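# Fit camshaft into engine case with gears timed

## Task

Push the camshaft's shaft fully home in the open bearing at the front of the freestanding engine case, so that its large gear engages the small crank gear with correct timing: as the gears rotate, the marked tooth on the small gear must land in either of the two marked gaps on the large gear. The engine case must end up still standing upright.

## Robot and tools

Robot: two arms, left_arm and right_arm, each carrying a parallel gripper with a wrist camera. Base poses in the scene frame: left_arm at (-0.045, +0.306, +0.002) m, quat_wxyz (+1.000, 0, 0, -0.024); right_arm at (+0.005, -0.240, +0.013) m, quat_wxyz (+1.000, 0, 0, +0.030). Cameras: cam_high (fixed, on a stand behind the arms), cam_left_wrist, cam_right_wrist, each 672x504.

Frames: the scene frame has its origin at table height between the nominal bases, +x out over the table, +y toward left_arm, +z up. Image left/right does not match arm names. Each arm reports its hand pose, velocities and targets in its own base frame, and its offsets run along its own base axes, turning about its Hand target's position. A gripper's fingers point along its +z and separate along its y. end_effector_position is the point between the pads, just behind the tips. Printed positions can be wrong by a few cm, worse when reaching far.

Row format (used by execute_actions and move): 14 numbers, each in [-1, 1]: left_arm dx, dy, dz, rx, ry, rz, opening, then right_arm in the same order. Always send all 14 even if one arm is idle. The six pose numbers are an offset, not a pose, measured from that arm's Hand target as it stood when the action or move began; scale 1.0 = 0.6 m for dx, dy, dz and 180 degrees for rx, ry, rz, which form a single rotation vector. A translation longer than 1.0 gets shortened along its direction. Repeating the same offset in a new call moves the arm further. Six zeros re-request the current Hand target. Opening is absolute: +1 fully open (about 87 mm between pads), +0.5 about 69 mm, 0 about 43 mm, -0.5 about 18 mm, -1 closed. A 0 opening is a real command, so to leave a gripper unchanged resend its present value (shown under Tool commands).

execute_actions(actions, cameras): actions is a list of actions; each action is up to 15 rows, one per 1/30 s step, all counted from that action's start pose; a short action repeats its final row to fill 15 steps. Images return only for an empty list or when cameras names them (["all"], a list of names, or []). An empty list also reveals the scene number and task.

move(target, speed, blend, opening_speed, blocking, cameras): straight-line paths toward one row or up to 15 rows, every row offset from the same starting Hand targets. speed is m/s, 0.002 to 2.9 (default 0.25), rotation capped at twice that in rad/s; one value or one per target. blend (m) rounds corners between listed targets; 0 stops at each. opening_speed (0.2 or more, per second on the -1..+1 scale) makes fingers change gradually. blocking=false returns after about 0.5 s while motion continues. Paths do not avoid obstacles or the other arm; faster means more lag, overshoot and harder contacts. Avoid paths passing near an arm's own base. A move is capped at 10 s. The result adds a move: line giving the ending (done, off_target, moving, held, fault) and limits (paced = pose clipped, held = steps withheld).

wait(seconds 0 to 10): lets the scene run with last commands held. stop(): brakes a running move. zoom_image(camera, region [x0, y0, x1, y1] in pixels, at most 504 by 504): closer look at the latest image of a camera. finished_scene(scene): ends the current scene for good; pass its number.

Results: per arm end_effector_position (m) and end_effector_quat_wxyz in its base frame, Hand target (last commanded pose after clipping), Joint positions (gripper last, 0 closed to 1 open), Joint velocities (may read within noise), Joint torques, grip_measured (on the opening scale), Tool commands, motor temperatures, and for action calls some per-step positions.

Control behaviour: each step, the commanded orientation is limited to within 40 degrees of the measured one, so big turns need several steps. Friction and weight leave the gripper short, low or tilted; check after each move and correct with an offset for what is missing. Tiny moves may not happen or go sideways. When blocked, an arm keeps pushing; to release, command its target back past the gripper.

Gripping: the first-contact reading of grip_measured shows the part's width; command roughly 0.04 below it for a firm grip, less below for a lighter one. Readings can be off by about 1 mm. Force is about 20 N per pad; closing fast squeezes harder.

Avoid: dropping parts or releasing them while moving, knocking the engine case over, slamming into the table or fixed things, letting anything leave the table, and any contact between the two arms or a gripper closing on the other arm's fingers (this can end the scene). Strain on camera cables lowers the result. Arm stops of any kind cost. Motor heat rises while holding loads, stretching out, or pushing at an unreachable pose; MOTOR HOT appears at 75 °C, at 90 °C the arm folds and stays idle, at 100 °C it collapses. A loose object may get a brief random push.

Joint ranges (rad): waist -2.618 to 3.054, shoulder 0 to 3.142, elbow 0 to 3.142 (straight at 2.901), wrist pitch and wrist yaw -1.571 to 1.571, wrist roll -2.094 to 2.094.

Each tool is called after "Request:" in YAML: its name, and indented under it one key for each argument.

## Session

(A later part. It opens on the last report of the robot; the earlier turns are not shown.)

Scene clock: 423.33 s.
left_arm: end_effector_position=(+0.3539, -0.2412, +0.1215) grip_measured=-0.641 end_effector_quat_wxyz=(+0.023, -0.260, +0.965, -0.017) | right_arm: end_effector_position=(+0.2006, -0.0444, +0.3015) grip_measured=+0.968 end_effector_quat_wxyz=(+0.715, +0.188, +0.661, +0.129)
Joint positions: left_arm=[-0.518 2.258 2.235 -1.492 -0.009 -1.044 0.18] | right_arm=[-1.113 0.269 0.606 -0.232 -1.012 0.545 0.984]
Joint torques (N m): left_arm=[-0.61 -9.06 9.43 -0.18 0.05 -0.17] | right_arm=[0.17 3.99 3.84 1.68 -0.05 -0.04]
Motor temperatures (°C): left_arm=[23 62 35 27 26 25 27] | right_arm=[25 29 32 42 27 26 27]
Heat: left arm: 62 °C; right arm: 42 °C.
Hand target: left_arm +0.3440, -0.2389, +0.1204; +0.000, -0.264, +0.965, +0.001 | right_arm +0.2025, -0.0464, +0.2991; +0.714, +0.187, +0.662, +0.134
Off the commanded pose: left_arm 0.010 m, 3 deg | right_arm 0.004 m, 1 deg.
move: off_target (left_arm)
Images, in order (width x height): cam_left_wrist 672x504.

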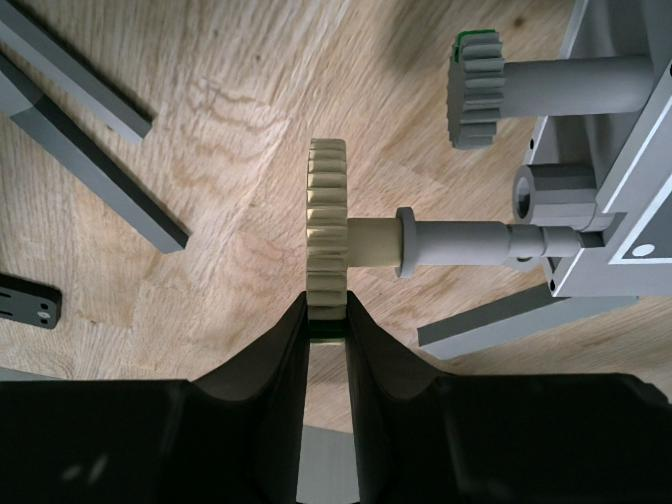

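Request:
move:
  target:
    - [-0.0195,0.059,0.0,0,0,0,-0.85,0,0,0,0,0,0,1]
    - [-0.002,0.0225,-0.0365,0,0,0,-0.85,0,0,0,0,0,0,1]
  speed: 0.08
  cameras: ["cam_left_wrist"]

Request:
zoom_image:
  camera: "cam_left_wrist"
  region: [472, 170, 672, 320]

Scene clock: 457.83 s.
left_arm: end_effector_position=(+0.3398, -0.2208, +0.0985) grip_measured=-0.641 end_effector_quat_wxyz=(+0.002, -0.259, +0.966, +0.004) | right_arm: end_effector_position=(+0.2006, -0.0444, +0.3015) grip_measured=+0.968 end_effector_quat_wxyz=(+0.715, +0.188, +0.661, +0.129)
Joint positions: left_arm=[-0.493 2.199 2.042 -1.417 -0.009 -1.017 0.18] | right_arm=[-1.113 0.269 0.606 -0.232 -1.012 0.545 0.984]
Joint torques (N m): left_arm=[-0.44 -8.87 9.72 0.28 0.05 -0.19] | right_arm=[0.17 3.97 3.85 1.68 -0.06 -0.03]
Motor temperatures (°C): left_arm=[23 55 37 27 26 25 27] | right_arm=[25 29 32 42 27 26 27]
Heat: left arm: 55 °C; right arm: 42 °C.
Hand target: left_arm +0.3428, -0.2254, +0.0986; +0.000, -0.263, +0.965, +0.000 | right_arm +0.2025, -0.0464, +0.2991; +0.714, +0.187, +0.662, +0.134
Off the commanded pose: left_arm 0.006 m, 1 deg | right_arm 0.004 m, 1 deg.
move: done
Images, in order (width x height): cam_left_wrist 672x504.

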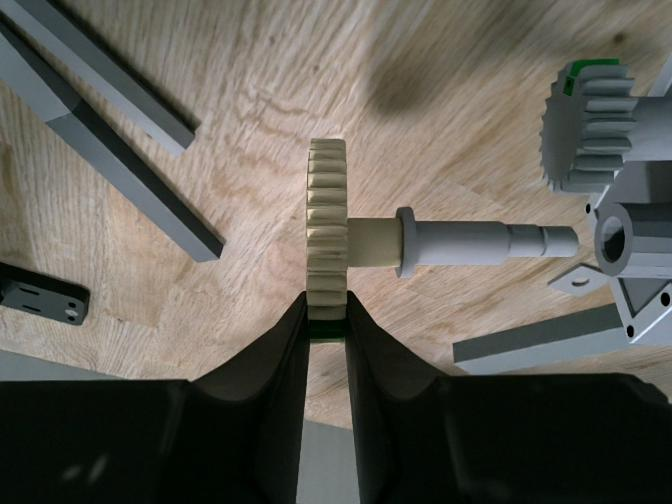

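Scaled by 2.520 from the camera's 672x504 image, which has a finer 960x720 frame.

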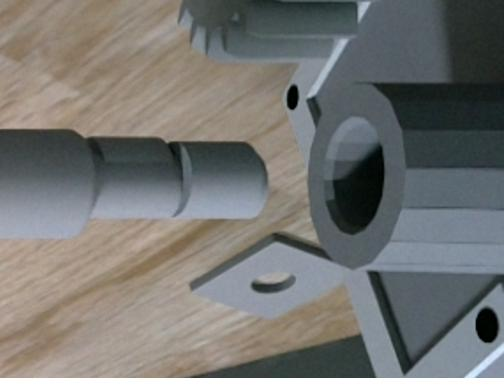

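Request:
move:
  target: [0,0,0,0,0,0,-0.85,-0.045,0.361,-0.232,-0.148,0.0075,0.093,0.5]
  speed: 0.25
  cameras: ["all"]

Scene clock: 497.00 s.
left_arm: end_effector_position=(+0.3398, -0.2208, +0.0985) grip_measured=-0.641 end_effector_quat_wxyz=(+0.002, -0.260, +0.966, +0.004) | right_arm: end_effector_position=(+0.1752, +0.1721, +0.1628) grip_measured=+0.500 end_effector_quat_wxyz=(+0.701, -0.080, +0.704, +0.081)
Joint positions: left_arm=[-0.493 2.199 2.042 -1.417 -0.009 -1.018 0.18] | right_arm=[1.537 0.701 0.148 0.537 1.308 0.017 0.75]
Joint torques (N m): left_arm=[-0.51 -8.85 9.72 0.28 0.05 -0.18] | right_arm=[0.21 1.02 4.29 1.49 0.14 -0.1]
Motor temperatures (°C): left_arm=[23 50 41 26 26 25 27] | right_arm=[25 29 32 43 27 26 27]
Heat: left arm: 50 °C; right arm: 43 °C.
Hand target: left_arm +0.3428, -0.2253, +0.0986; +0.000, -0.264, +0.965, +0.000 | right_arm +0.1755, +0.1702, +0.1599; +0.703, -0.078, +0.703, +0.078
Off the commanded pose: left_arm 0.005 m, 1 deg | right_arm 0.003 m, 1 deg.
move: done

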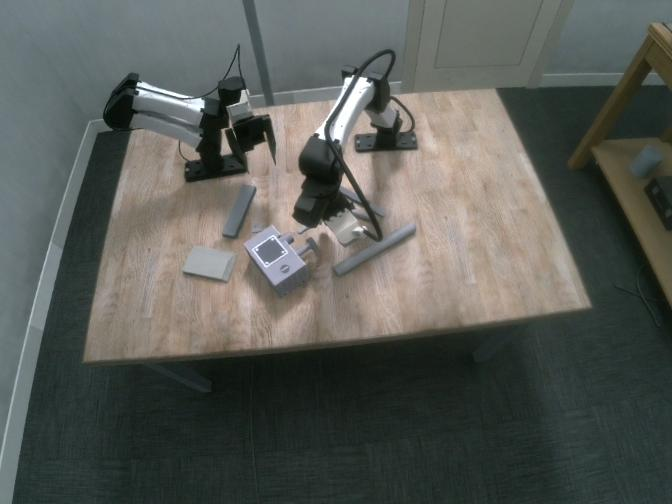

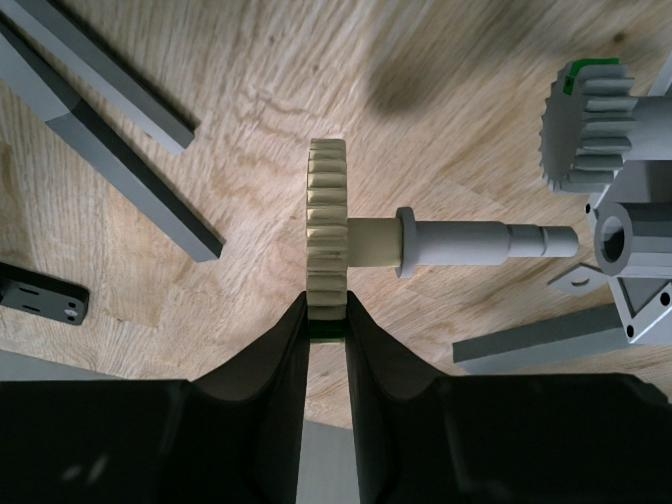

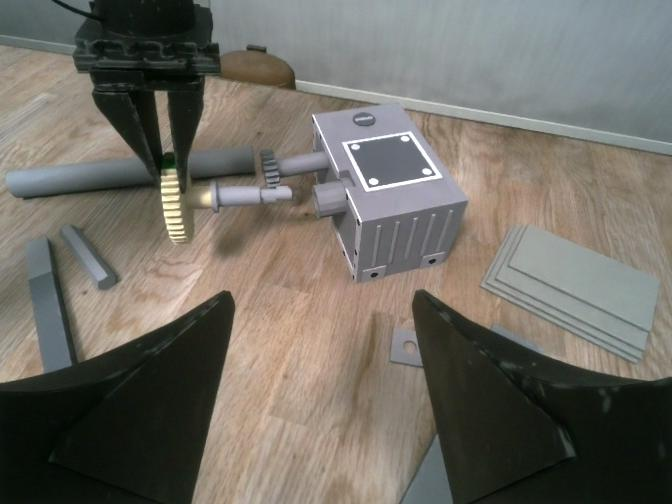

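Request:
zoom_image:
  camera: "cam_right_wrist"
  region: [150, 120, 390, 260]

Scaled by 2.100 from the camera's 672x504 image, which has a finer 960x720 frame.

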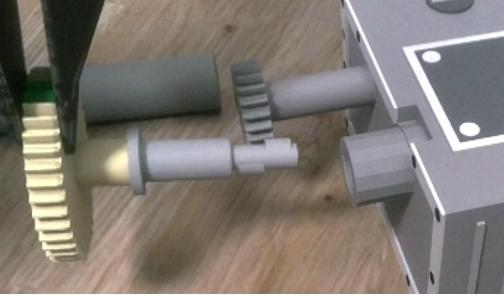

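Request:
zoom_image:
  camera: "cam_left_wrist"
  region: [512, 40, 672, 290]

Request:
zoom_image:
  camera: "cam_right_wrist"
  region: [230, 120, 370, 230]

Scaled by 2.016 from the camera's 672x504 image, which has a finer 960x720 frame.

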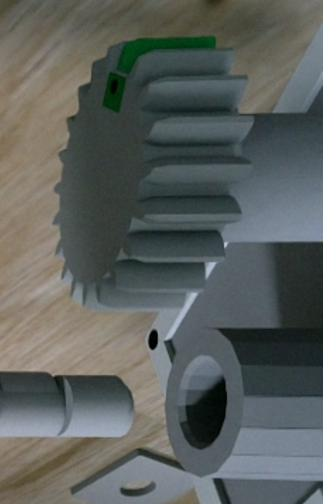

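Scaled by 3.600 from the camera's 672x504 image, which has a finer 960x720 frame.

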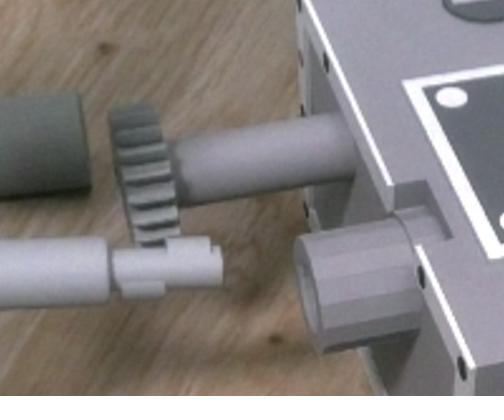

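Request:
move:
  target: [0,0,0,-0.0153,-0.0089,0.0183,-0.85,0,0,0,0,0,0,0.5]
  speed: 0.08
  cameras: ["cam_left_wrist","cam_right_wrist"]

Request:
zoom_image:
  camera: "cam_left_wrist"
  region: [512, 40, 672, 290]

Request:
zoom_image:
  camera: "cam_right_wrist"
  region: [190, 120, 390, 230]

Scene clock: 575.07 s.
left_arm: end_effector_position=(+0.3454, -0.2252, +0.0810) grip_measured=-0.641 end_effector_quat_wxyz=(+0.003, -0.283, +0.959, -0.008) | right_arm: end_effector_position=(+0.1752, +0.1721, +0.1629) grip_measured=+0.500 end_effector_quat_wxyz=(+0.701, -0.080, +0.704, +0.082)
Joint positions: left_arm=[-0.486 2.199 1.972 -1.329 0.007 -1.06 0.18] | right_arm=[1.537 0.701 0.148 0.538 1.308 0.017 0.75]
Joint torques (N m): left_arm=[0.32 -14.31 6 0.33 0.2 -0.16] | right_arm=[0.17 0.87 4.37 1.43 0.12 -0.07]
Heat: left arm: 49 °C; right arm: 40 °C.
Hand target: left_arm +0.3429, -0.2254, +0.0986; +0.008, -0.291, +0.956, -0.026 | right_arm +0.1755, +0.1701, +0.1599; +0.702, -0.078, +0.704, +0.078
Off the commanded pose: left_arm 0.018 m, 2 deg | right_arm 0.004 m, 1 deg.
move: off_target (left_arm)
Images, in order (width x height): cam_left_wrist 672x504, cam_right_wrist 672x504.

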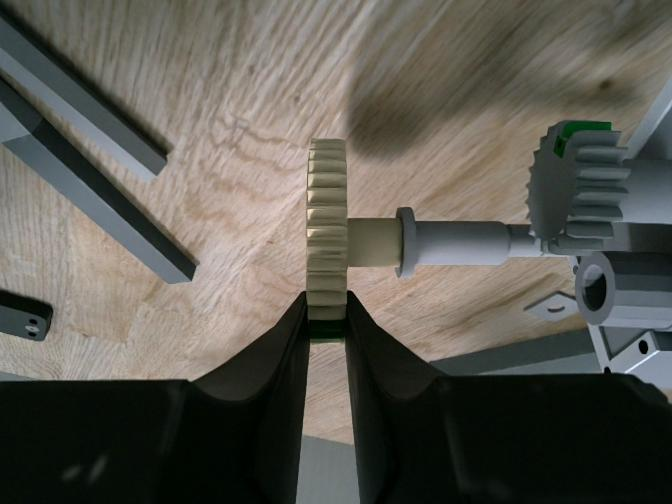

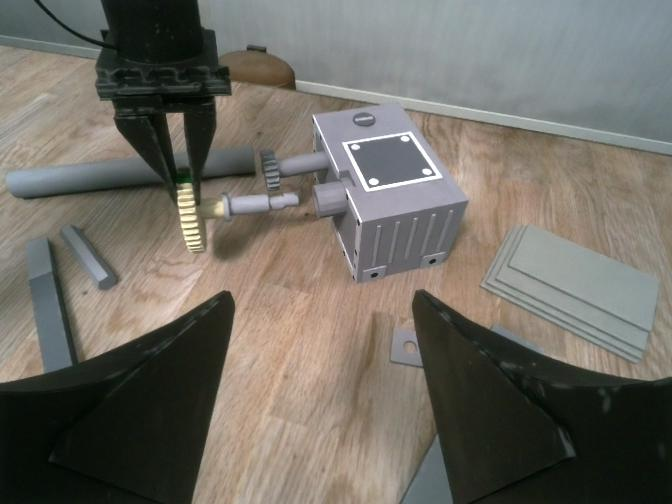

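Scaled by 2.016 from the camera's 672x504 image, which has a finer 960x720 frame.

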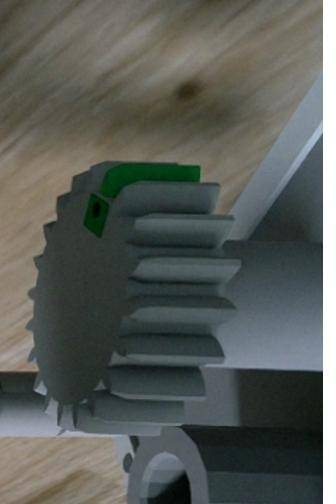

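Scaled by 2.520 from the camera's 672x504 image, which has a finer 960x720 frame.

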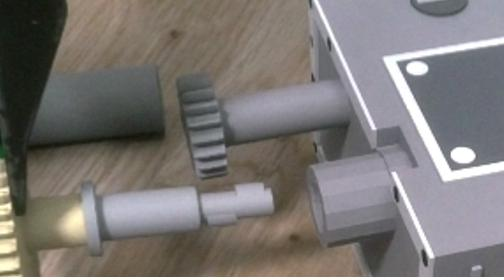

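Request:
zoom_image:
  camera: "cam_right_wrist"
  region: [280, 160, 380, 230]

Request:
zoom_image:
  camera: "cam_right_wrist"
  region: [200, 170, 310, 230]

Request:
zoom_image:
  camera: "cam_right_wrist"
  region: [250, 130, 340, 200]

Scaled by 5.040 from the camera's 672x504 image, which has a finer 960x720 frame.

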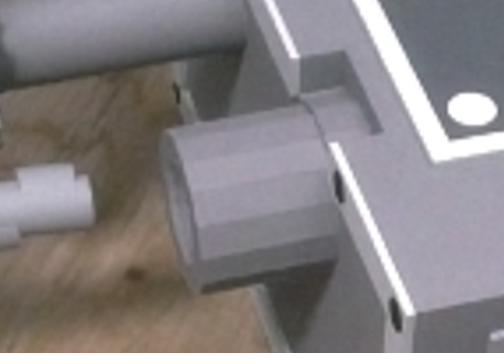

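Scaled by 4.582 from the camera's 672x504 image, which has a finer 960x720 frame.

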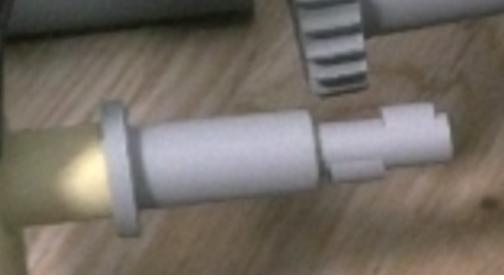

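Scaled by 5.600 from the camera's 672x504 image, which has a finer 960x720 frame.

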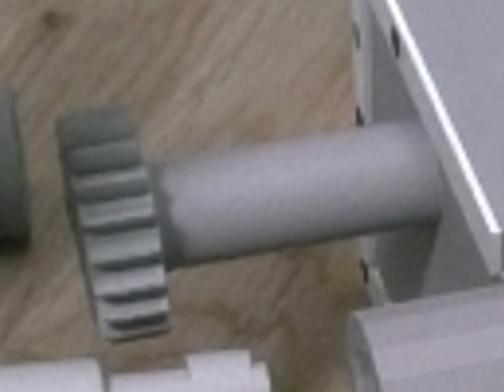

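Request:
zoom_image:
  camera: "cam_left_wrist"
  region: [572, 240, 672, 340]

Request:
zoom_image:
  camera: "cam_left_wrist"
  region: [572, 130, 672, 240]

Scaled by 5.040 from the camera's 672x504 image, which has a finer 960x720 frame.

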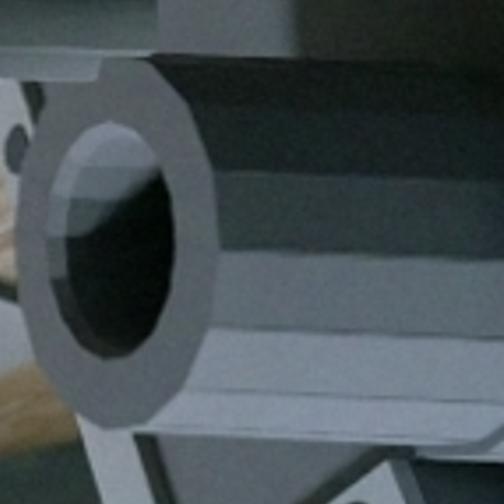

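Scaled by 4.582 from the camera's 672x504 image, which has a finer 960x720 frame.

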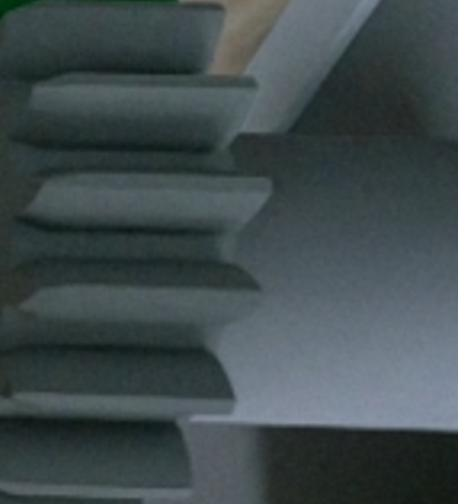

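Request:
move:
  target:
    - [-0.0165,0.0307,0.016,-0.0171,-0.011,0.0069,-0.85,0,0,0,0,0,0,0.5]
    - [0,0,-0.004,-0.0171,-0.011,0.0069,-0.85,0,0,0,0,0,0,0.5]
  speed: 0.08
  cameras: ["cam_left_wrist","cam_right_wrist"]

Request:
zoom_image:
  camera: "cam_left_wrist"
  region: [522, 100, 672, 320]

Request:
zoom_image:
  camera: "cam_right_wrist"
  region: [190, 140, 370, 240]

Scene clock: 620.93 s.
left_arm: end_effector_position=(+0.3394, -0.2189, +0.0957) grip_measured=-0.641 end_effector_quat_wxyz=(+0.022, -0.297, +0.953, -0.049) | right_arm: end_effector_position=(+0.1752, +0.1721, +0.1629) grip_measured=+0.500 end_effector_quat_wxyz=(+0.701, -0.080, +0.704, +0.082)
Joint positions: left_arm=[-0.464 2.062 1.814 -1.223 0.041 -1.07 0.18] | right_arm=[1.537 0.701 0.148 0.538 1.308 0.017 0.75]
Joint torques (N m): left_arm=[-0.51 -7.99 9.84 0.53 0.2 -0.18] | right_arm=[0.18 0.88 4.36 1.43 0.13 -0.08]
Motor temperatures (°C): left_arm=[23 62 37 25 26 25 27] | right_arm=[25 27 33 40 27 26 27]
Heat: left arm: 62 °C; right arm: 40 °C.
Hand target: left_arm +0.3428, -0.2254, +0.0962; +0.016, -0.301, +0.952, -0.057 | right_arm +0.1755, +0.1701, +0.1599; +0.702, -0.078, +0.704, +0.078
Off the commanded pose: left_arm 0.007 m, 1 deg | right_arm 0.004 m, 0 deg.
move: done
Images, in order (width x height): cam_left_wrist 672x504, cam_right_wrist 672x504.

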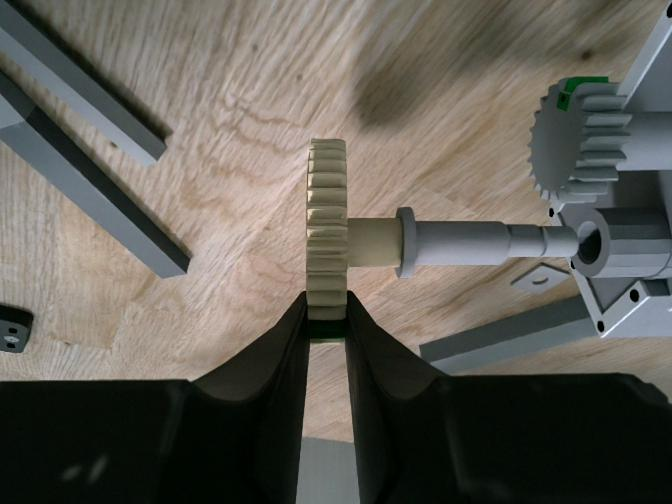

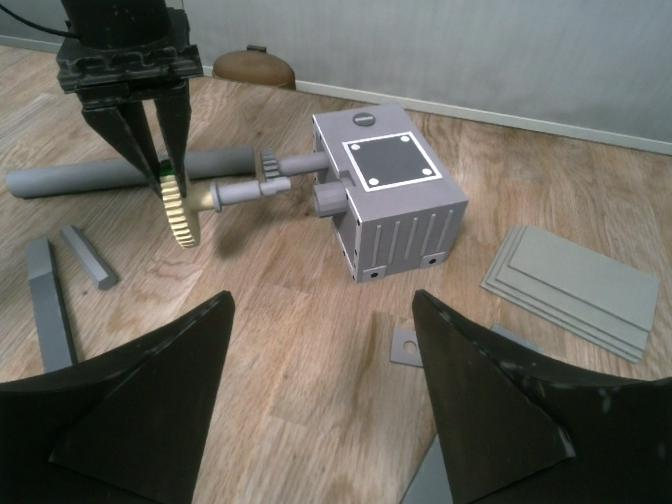

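Scaled by 2.291 from the camera's 672x504 image, which has a finer 960x720 frame.

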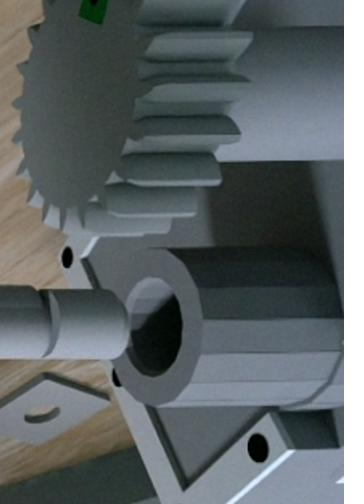

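Scaled by 2.800 from the camera's 672x504 image, which has a finer 960x720 frame.

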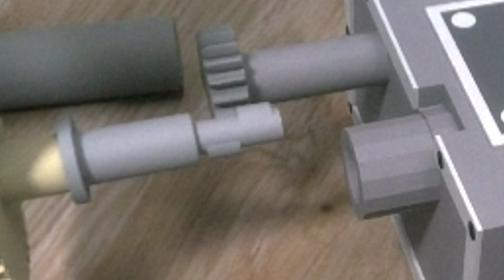

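Request:
move:
  target: [-0.0197,-0.0127,-0.0188,0,0,0,-0.85,0,0,0,0,0,0,0.5]
  speed: 0.08
  cameras: ["cam_left_wrist","cam_right_wrist"]

Request:
zoom_image:
  camera: "cam_left_wrist"
  region: [522, 100, 672, 320]

Request:
zoom_image:
  camera: "cam_right_wrist"
  region: [190, 140, 370, 240]

Scene clock: 634.33 s.
left_arm: end_effector_position=(+0.3350, -0.2308, +0.0838) grip_measured=-0.641 end_effector_quat_wxyz=(+0.023, -0.297, +0.953, -0.053) | right_arm: end_effector_position=(+0.1752, +0.1721, +0.1629) grip_measured=+0.500 end_effector_quat_wxyz=(+0.701, -0.080, +0.704, +0.082)
Joint positions: left_arm=[-0.494 2.062 1.766 -1.167 0.041 -1.101 0.18] | right_arm=[1.537 0.701 0.148 0.538 1.308 0.017 0.75]
Joint torques (N m): left_arm=[-0.55 -10.18 6.28 0.57 0.16 -0.19] | right_arm=[0.18 0.87 4.37 1.43 0.14 -0.07]
Motor temperatures (°C): left_arm=[23 57 38 26 26 25 27] | right_arm=[25 27 33 40 27 26 27]
Heat: left arm: 57 °C; right arm: 40 °C.
Hand target: left_arm +0.3310, -0.2330, +0.0849; +0.016, -0.301, +0.952, -0.057 | right_arm +0.1755, +0.1701, +0.1599; +0.702, -0.078, +0.704, +0.078
Off the commanded pose: left_arm 0.005 m, 1 deg | right_arm 0.004 m, 0 deg.
move: done
Images, in order (width x height): cam_left_wrist 672x504, cam_right_wrist 672x504.

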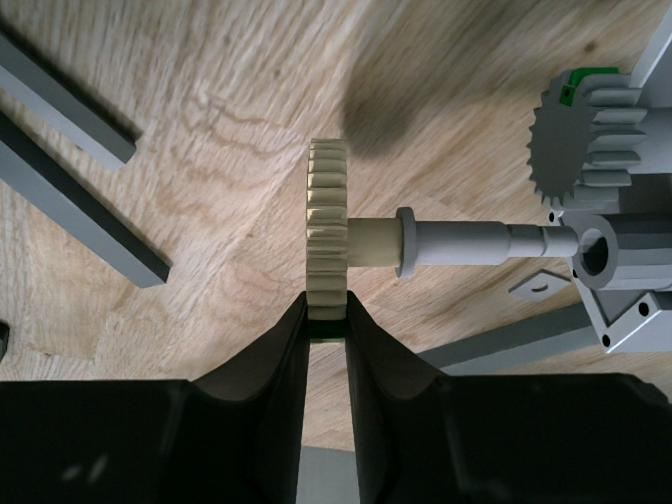

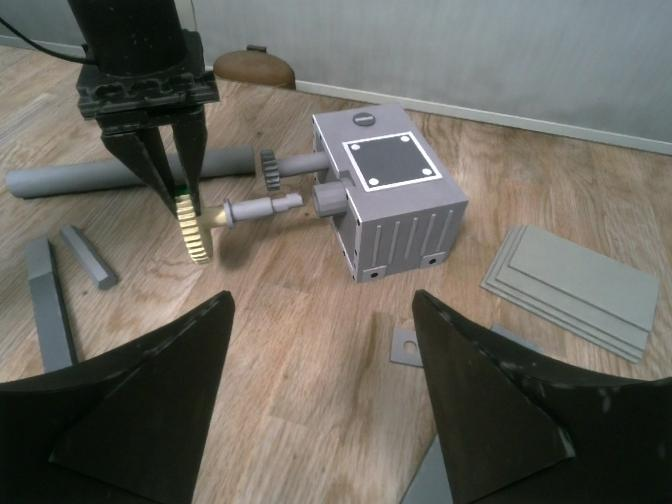

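Scaled by 2.291 from the camera's 672x504 image, which has a finer 960x720 frame.

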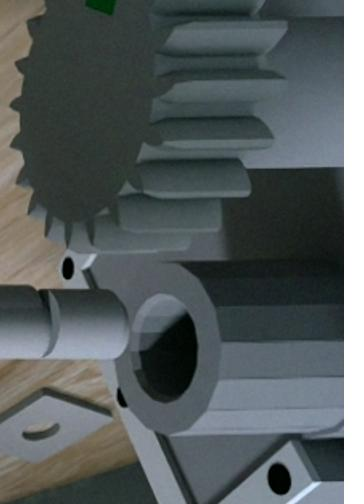

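Scaled by 2.800 from the camera's 672x504 image, which has a finer 960x720 frame.

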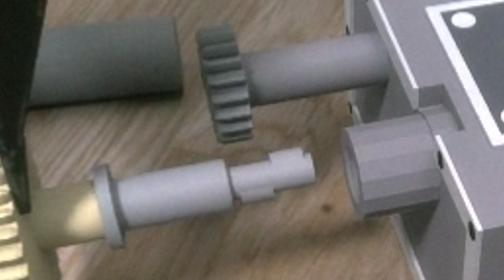

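Request:
move:
  target:
    - [-0.0087,0.0073,0.0175,0,0,0,-0.85,0,0,0,0,0,0,0.5]
    - [0.0088,-0.021,0.001,0,0,0,-0.85,0,0,0,0,0,0,0.5]
  speed: 0.08
  cameras: ["cam_left_wrist","cam_right_wrist"]

Request:
zoom_image:
  camera: "cam_left_wrist"
  region: [522, 100, 672, 320]

Request:
zoom_image:
  camera: "cam_right_wrist"
  region: [190, 140, 370, 240]

Scene clock: 645.97 s.
left_arm: end_effector_position=(+0.3367, -0.2416, +0.0853) grip_measured=-0.641 end_effector_quat_wxyz=(+0.026, -0.297, +0.953, -0.058) | right_arm: end_effector_position=(+0.1752, +0.1721, +0.1629) grip_measured=+0.500 end_effector_quat_wxyz=(+0.701, -0.080, +0.704, +0.082)
Joint positions: left_arm=[-0.514 2.078 1.796 -1.168 0.041 -1.121 0.18] | right_arm=[1.537 0.701 0.148 0.538 1.308 0.017 0.75]
Joint torques (N m): left_arm=[-0.61 -8.14 9.91 0.38 0.13 -0.18] | right_arm=[0.17 0.88 4.38 1.43 0.13 -0.07]
Motor temperatures (°C): left_arm=[23 56 38 26 26 25 27] | right_arm=[25 27 33 40 27 26 27]
Heat: left arm: 56 °C; right arm: 40 °C.
Hand target: left_arm +0.3363, -0.2456, +0.0855; +0.016, -0.301, +0.952, -0.057 | right_arm +0.1755, +0.1701, +0.1599; +0.702, -0.078, +0.704, +0.078
Off the commanded pose: left_arm 0.004 m, 1 deg | right_arm 0.004 m, 0 deg.
move: done
Images, in order (width x height): cam_left_wrist 672x504, cam_right_wrist 672x504.

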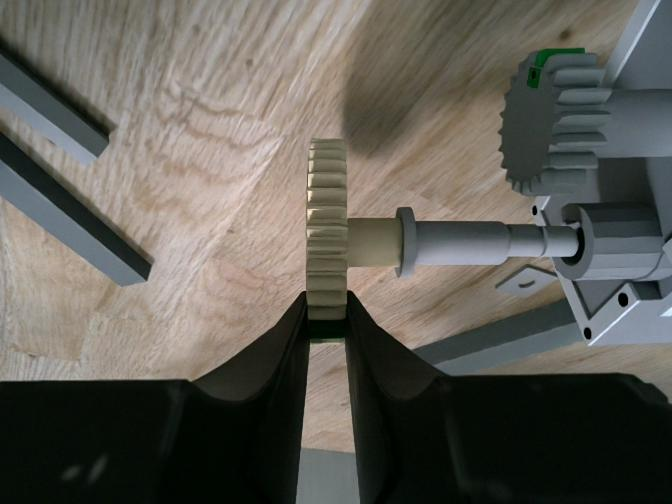

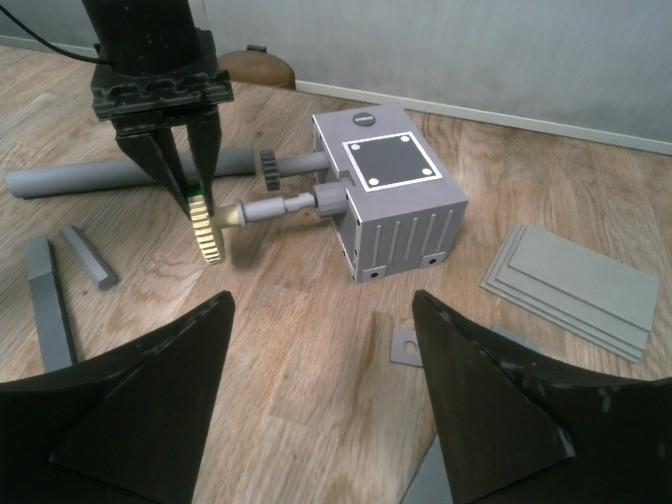

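Scaled by 2.291 from the camera's 672x504 image, which has a finer 960x720 frame.

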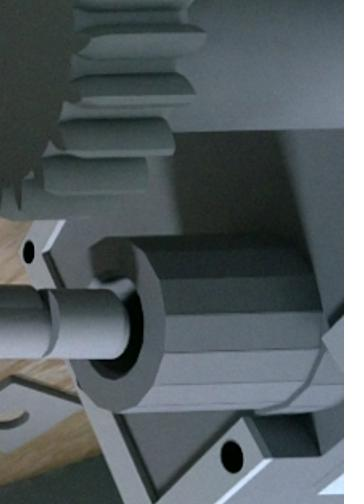

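Scaled by 2.800 from the camera's 672x504 image, which has a finer 960x720 frame.

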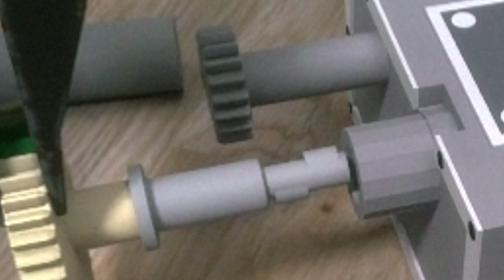

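Request:
move:
  target: [0.0083,-0.0185,0.0007,0,0,0,-0.85,0,0,0,0,0,0,0.5]
  speed: 0.06
  cameras: ["cam_left_wrist","cam_right_wrist"]

Request:
zoom_image:
  camera: "cam_left_wrist"
  region: [482, 100, 672, 320]

Request:
zoom_image:
  camera: "cam_right_wrist"
  region: [190, 140, 370, 240]

Scene clock: 659.57 s.
left_arm: end_effector_position=(+0.3377, -0.2475, +0.0847) grip_measured=-0.641 end_effector_quat_wxyz=(+0.017, -0.299, +0.953, -0.049) | right_arm: end_effector_position=(+0.1752, +0.1721, +0.1629) grip_measured=+0.500 end_effector_quat_wxyz=(+0.701, -0.080, +0.704, +0.082)
Joint positions: left_arm=[-0.525 2.121 1.859 -1.213 0.041 -1.136 0.18] | right_arm=[1.537 0.701 0.148 0.538 1.308 0.017 0.75]
Joint torques (N m): left_arm=[-1.22 -8.39 10.3 0.55 0.11 -0.18] | right_arm=[0.16 0.87 4.36 1.43 0.13 -0.06]
Heat: left arm: 54 °C; right arm: 40 °C.
Hand target: left_arm +0.3413, -0.2567, +0.0858; +0.016, -0.301, +0.952, -0.057 | right_arm +0.1755, +0.1701, +0.1599; +0.702, -0.078, +0.704, +0.078
Off the commanded pose: left_arm 0.010 m, 1 deg | right_arm 0.004 m, 0 deg.
move: done
Images, in order (width x height): cam_left_wrist 672x504, cam_right_wrist 672x504.

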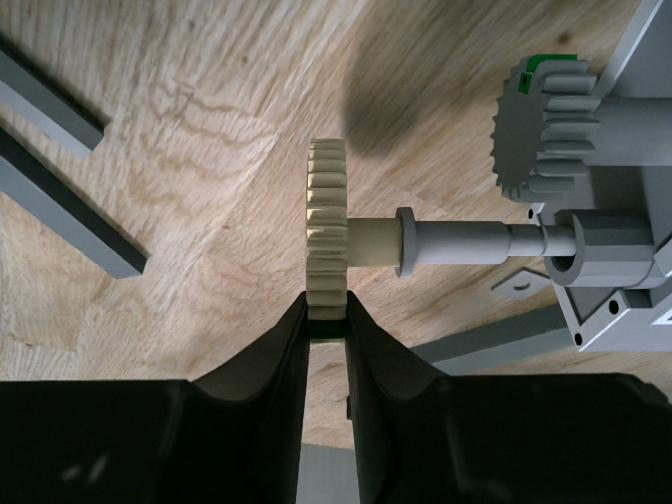

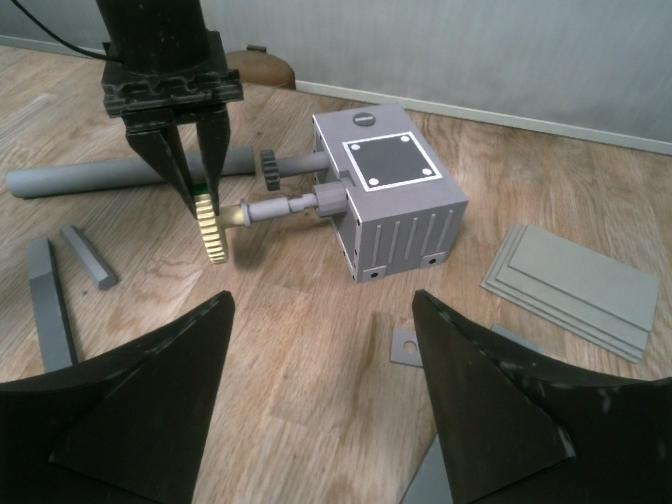

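Scaled by 2.291 from the camera's 672x504 image, which has a finer 960x720 frame.

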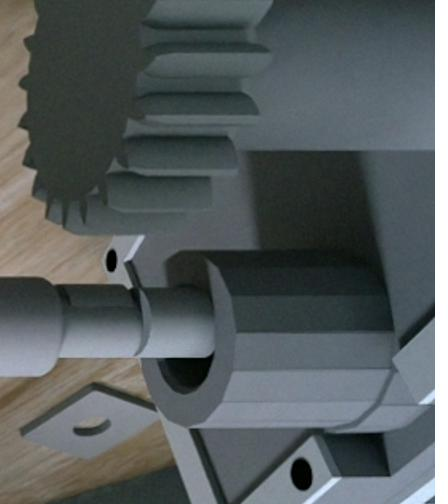

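Scaled by 2.800 from the camera's 672x504 image, which has a finer 960x720 frame.

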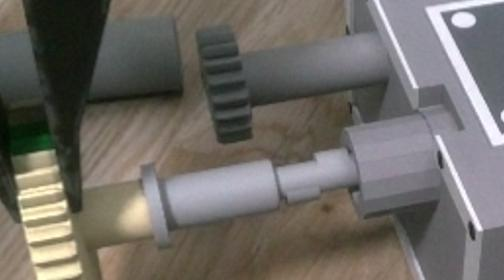

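Request:
move:
  target: [-0.004,-0.004,0.005,0,0,0,-0.85,0,0,0,0,0,0,0.5]
  speed: 0.06
  cameras: ["cam_left_wrist","cam_right_wrist"]

Request:
zoom_image:
  camera: "cam_left_wrist"
  region: [482, 100, 672, 320]

Request:
zoom_image:
  camera: "cam_right_wrist"
  region: [190, 140, 370, 240]

Scene clock: 676.43 s.
left_arm: end_effector_position=(+0.3366, -0.2525, +0.0869) grip_measured=-0.641 end_effector_quat_wxyz=(+0.019, -0.300, +0.952, -0.051) | right_arm: end_effector_position=(+0.1752, +0.1721, +0.1629) grip_measured=+0.500 end_effector_quat_wxyz=(+0.701, -0.080, +0.704, +0.082)
Joint positions: left_arm=[-0.536 2.121 1.867 -1.215 0.041 -1.148 0.18] | right_arm=[1.537 0.701 0.148 0.538 1.308 0.017 0.75]
Joint torques (N m): left_arm=[-0.94 -8.66 10.09 0.48 0.09 -0.16] | right_arm=[0.13 0.9 4.37 1.43 0.13 -0.06]
Heat: left arm: 53 °C; right arm: 39 °C.
Hand target: left_arm +0.3388, -0.2590, +0.0888; +0.016, -0.301, +0.952, -0.057 | right_arm +0.1755, +0.1701, +0.1599; +0.702, -0.078, +0.704, +0.078
Off the commanded pose: left_arm 0.007 m, 1 deg | right_arm 0.004 m, 0 deg.
move: done
Images, in order (width x height): cam_left_wrist 672x504, cam_right_wrist 672x504.

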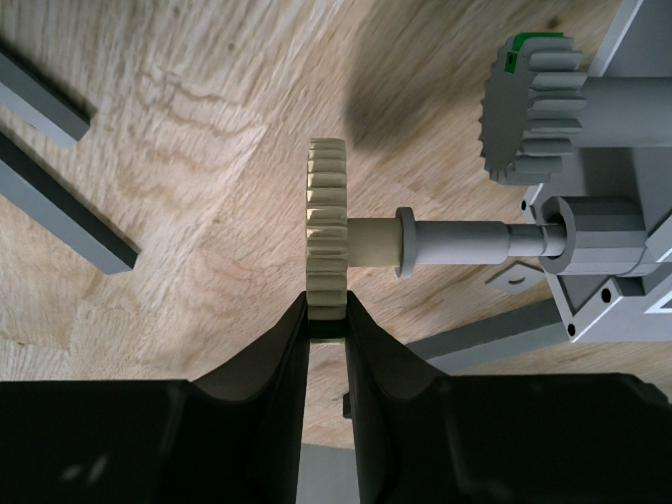

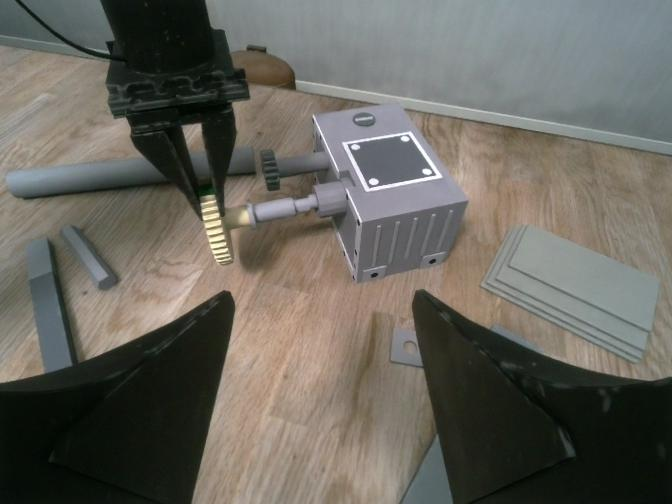

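Scaled by 2.291 from the camera's 672x504 image, which has a finer 960x720 frame.

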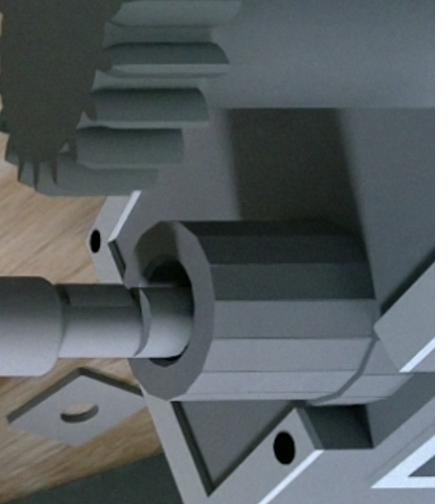

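Scaled by 2.800 from the camera's 672x504 image, which has a finer 960x720 frame.

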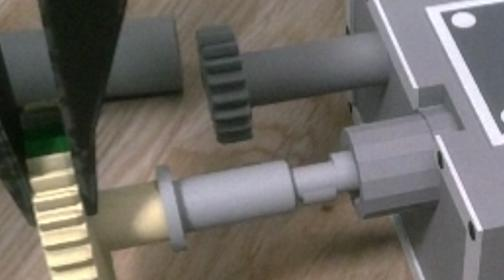

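Request:
zoom_image:
  camera: "cam_right_wrist"
  region: [240, 170, 360, 235]

Scaled by 4.200 from the camera's 672x504 image, which has a finer 960x720 frame.

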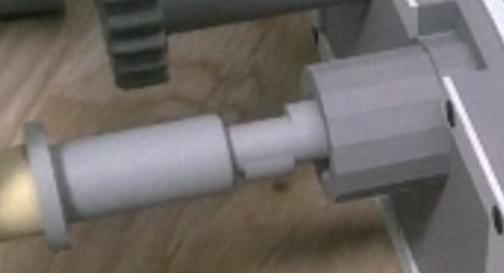

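Request:
move:
  target: [0.0127,-0.0157,-0.0018,0,0,0,-0.85,0,0,0,0,0,0,0.5]
  speed: 0.06
  cameras: ["cam_left_wrist","cam_right_wrist"]

Request:
zoom_image:
  camera: "cam_left_wrist"
  region: [482, 160, 632, 320]

Request:
zoom_image:
  camera: "cam_right_wrist"
  region: [240, 170, 360, 235]

Scene clock: 691.93 s.
left_arm: end_effector_position=(+0.3475, -0.2649, +0.0867) grip_measured=-0.641 end_effector_quat_wxyz=(+0.025, -0.297, +0.953, -0.059) | right_arm: end_effector_position=(+0.1752, +0.1721, +0.1629) grip_measured=+0.500 end_effector_quat_wxyz=(+0.701, -0.080, +0.704, +0.082)
Joint positions: left_arm=[-0.547 2.171 1.944 -1.223 0.041 -1.155 0.18] | right_arm=[1.537 0.701 0.148 0.538 1.308 0.017 0.75]
Joint torques (N m): left_arm=[-0.73 -8.95 10.22 0.34 0.1 -0.19] | right_arm=[0.16 0.87 4.37 1.43 0.13 -0.06]
Heat: left arm: 52 °C; right arm: 39 °C.
Hand target: left_arm +0.3465, -0.2685, +0.0878; +0.016, -0.301, +0.952, -0.057 | right_arm +0.1755, +0.1701, +0.1599; +0.702, -0.078, +0.704, +0.078
Off the commanded pose: left_arm 0.004 m, 1 deg | right_arm 0.004 m, 0 deg.
move: done
Images, in order (width x height): cam_left_wrist 672x504, cam_right_wrist 672x504.

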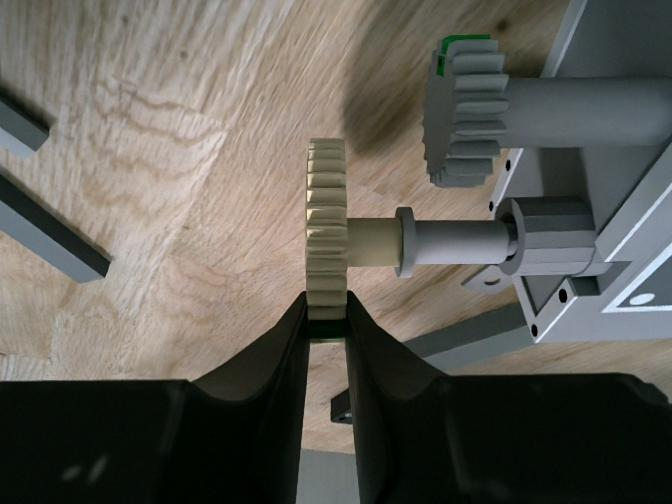

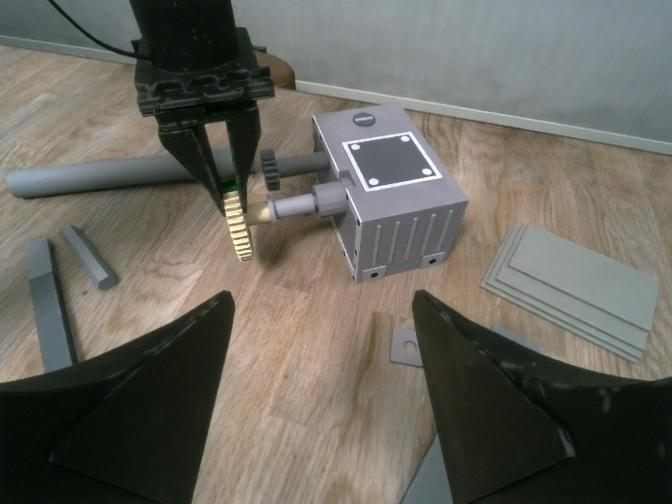

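Scaled by 3.150 from the camera's 672x504 image, which has a finer 960x720 frame.

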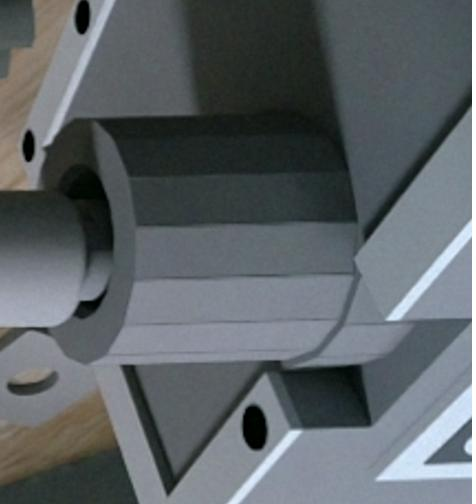

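Scaled by 4.200 from the camera's 672x504 image, which has a finer 960x720 frame.

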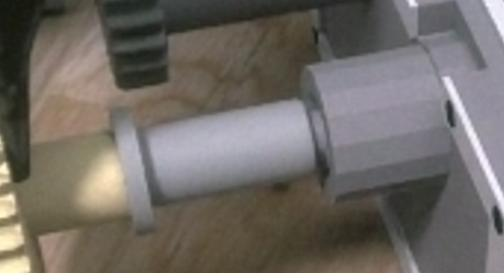

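Request:
move:
  target: [0.0069,-0.0075,-0.0018,0.0038,0.0025,0.0044,-0.85,0,0,0,0,0,0,0.5]
  speed: 0.05
  cameras: ["cam_left_wrist","cam_right_wrist"]

Request:
zoom_image:
  camera: "cam_left_wrist"
  region: [482, 160, 632, 320]

Request:
zoom_image:
  camera: "cam_right_wrist"
  region: [240, 170, 360, 235]

Scene clock: 714.07 s.
left_arm: end_effector_position=(+0.3500, -0.2691, +0.0863) grip_measured=-0.641 end_effector_quat_wxyz=(+0.018, -0.304, +0.951, -0.052) | right_arm: end_effector_position=(+0.1752, +0.1721, +0.1629) grip_measured=+0.500 end_effector_quat_wxyz=(+0.701, -0.080, +0.704, +0.082)
Joint positions: left_arm=[-0.552 2.211 2.007 -1.264 0.041 -1.173 0.18] | right_arm=[1.537 0.701 0.148 0.538 1.308 0.017 0.75]
Joint torques (N m): left_arm=[-0.91 -9.09 10.22 0.37 0 -0.2] | right_arm=[0.18 0.88 4.37 1.42 0.13 -0.07]
Heat: left arm: 52 °C; right arm: 39 °C.
Hand target: left_arm +0.3506, -0.2732, +0.0869; +0.015, -0.307, +0.950, -0.050 | right_arm +0.1755, +0.1701, +0.1599; +0.702, -0.078, +0.704, +0.078
Off the commanded pose: left_arm 0.004 m, 1 deg | right_arm 0.004 m, 0 deg.
move: done
Images, in order (width x height): cam_left_wrist 672x504, cam_right_wrist 672x504.

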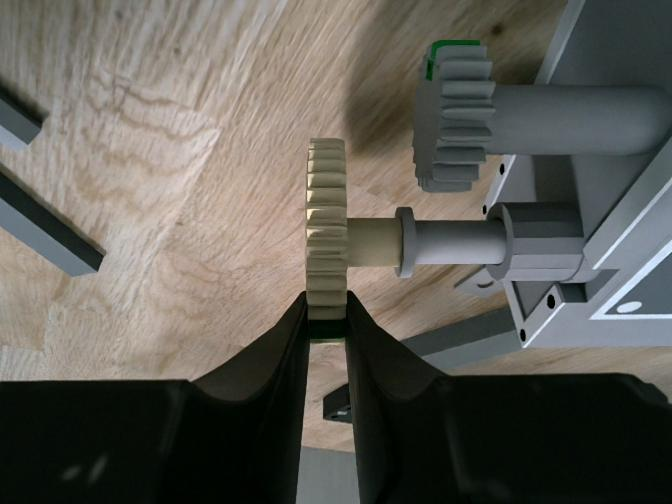

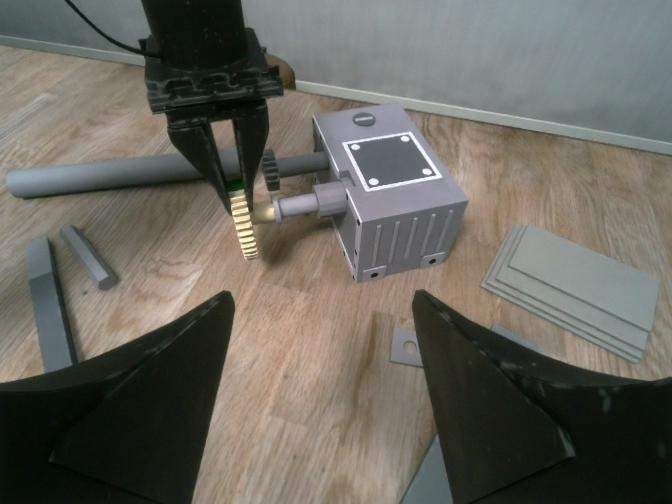

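Scaled by 3.150 from the camera's 672x504 image, which has a finer 960x720 frame.

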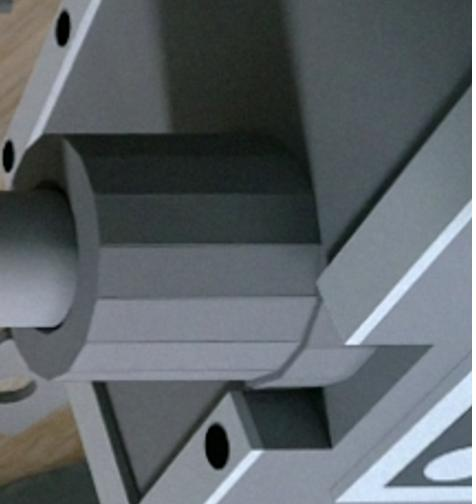

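Scaled by 4.200 from the camera's 672x504 image, which has a finer 960x720 frame.

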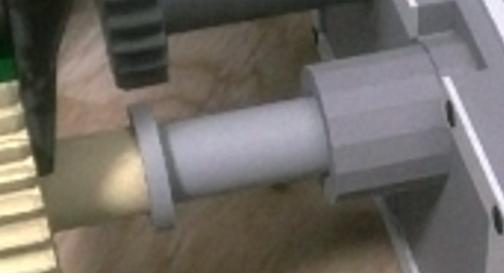

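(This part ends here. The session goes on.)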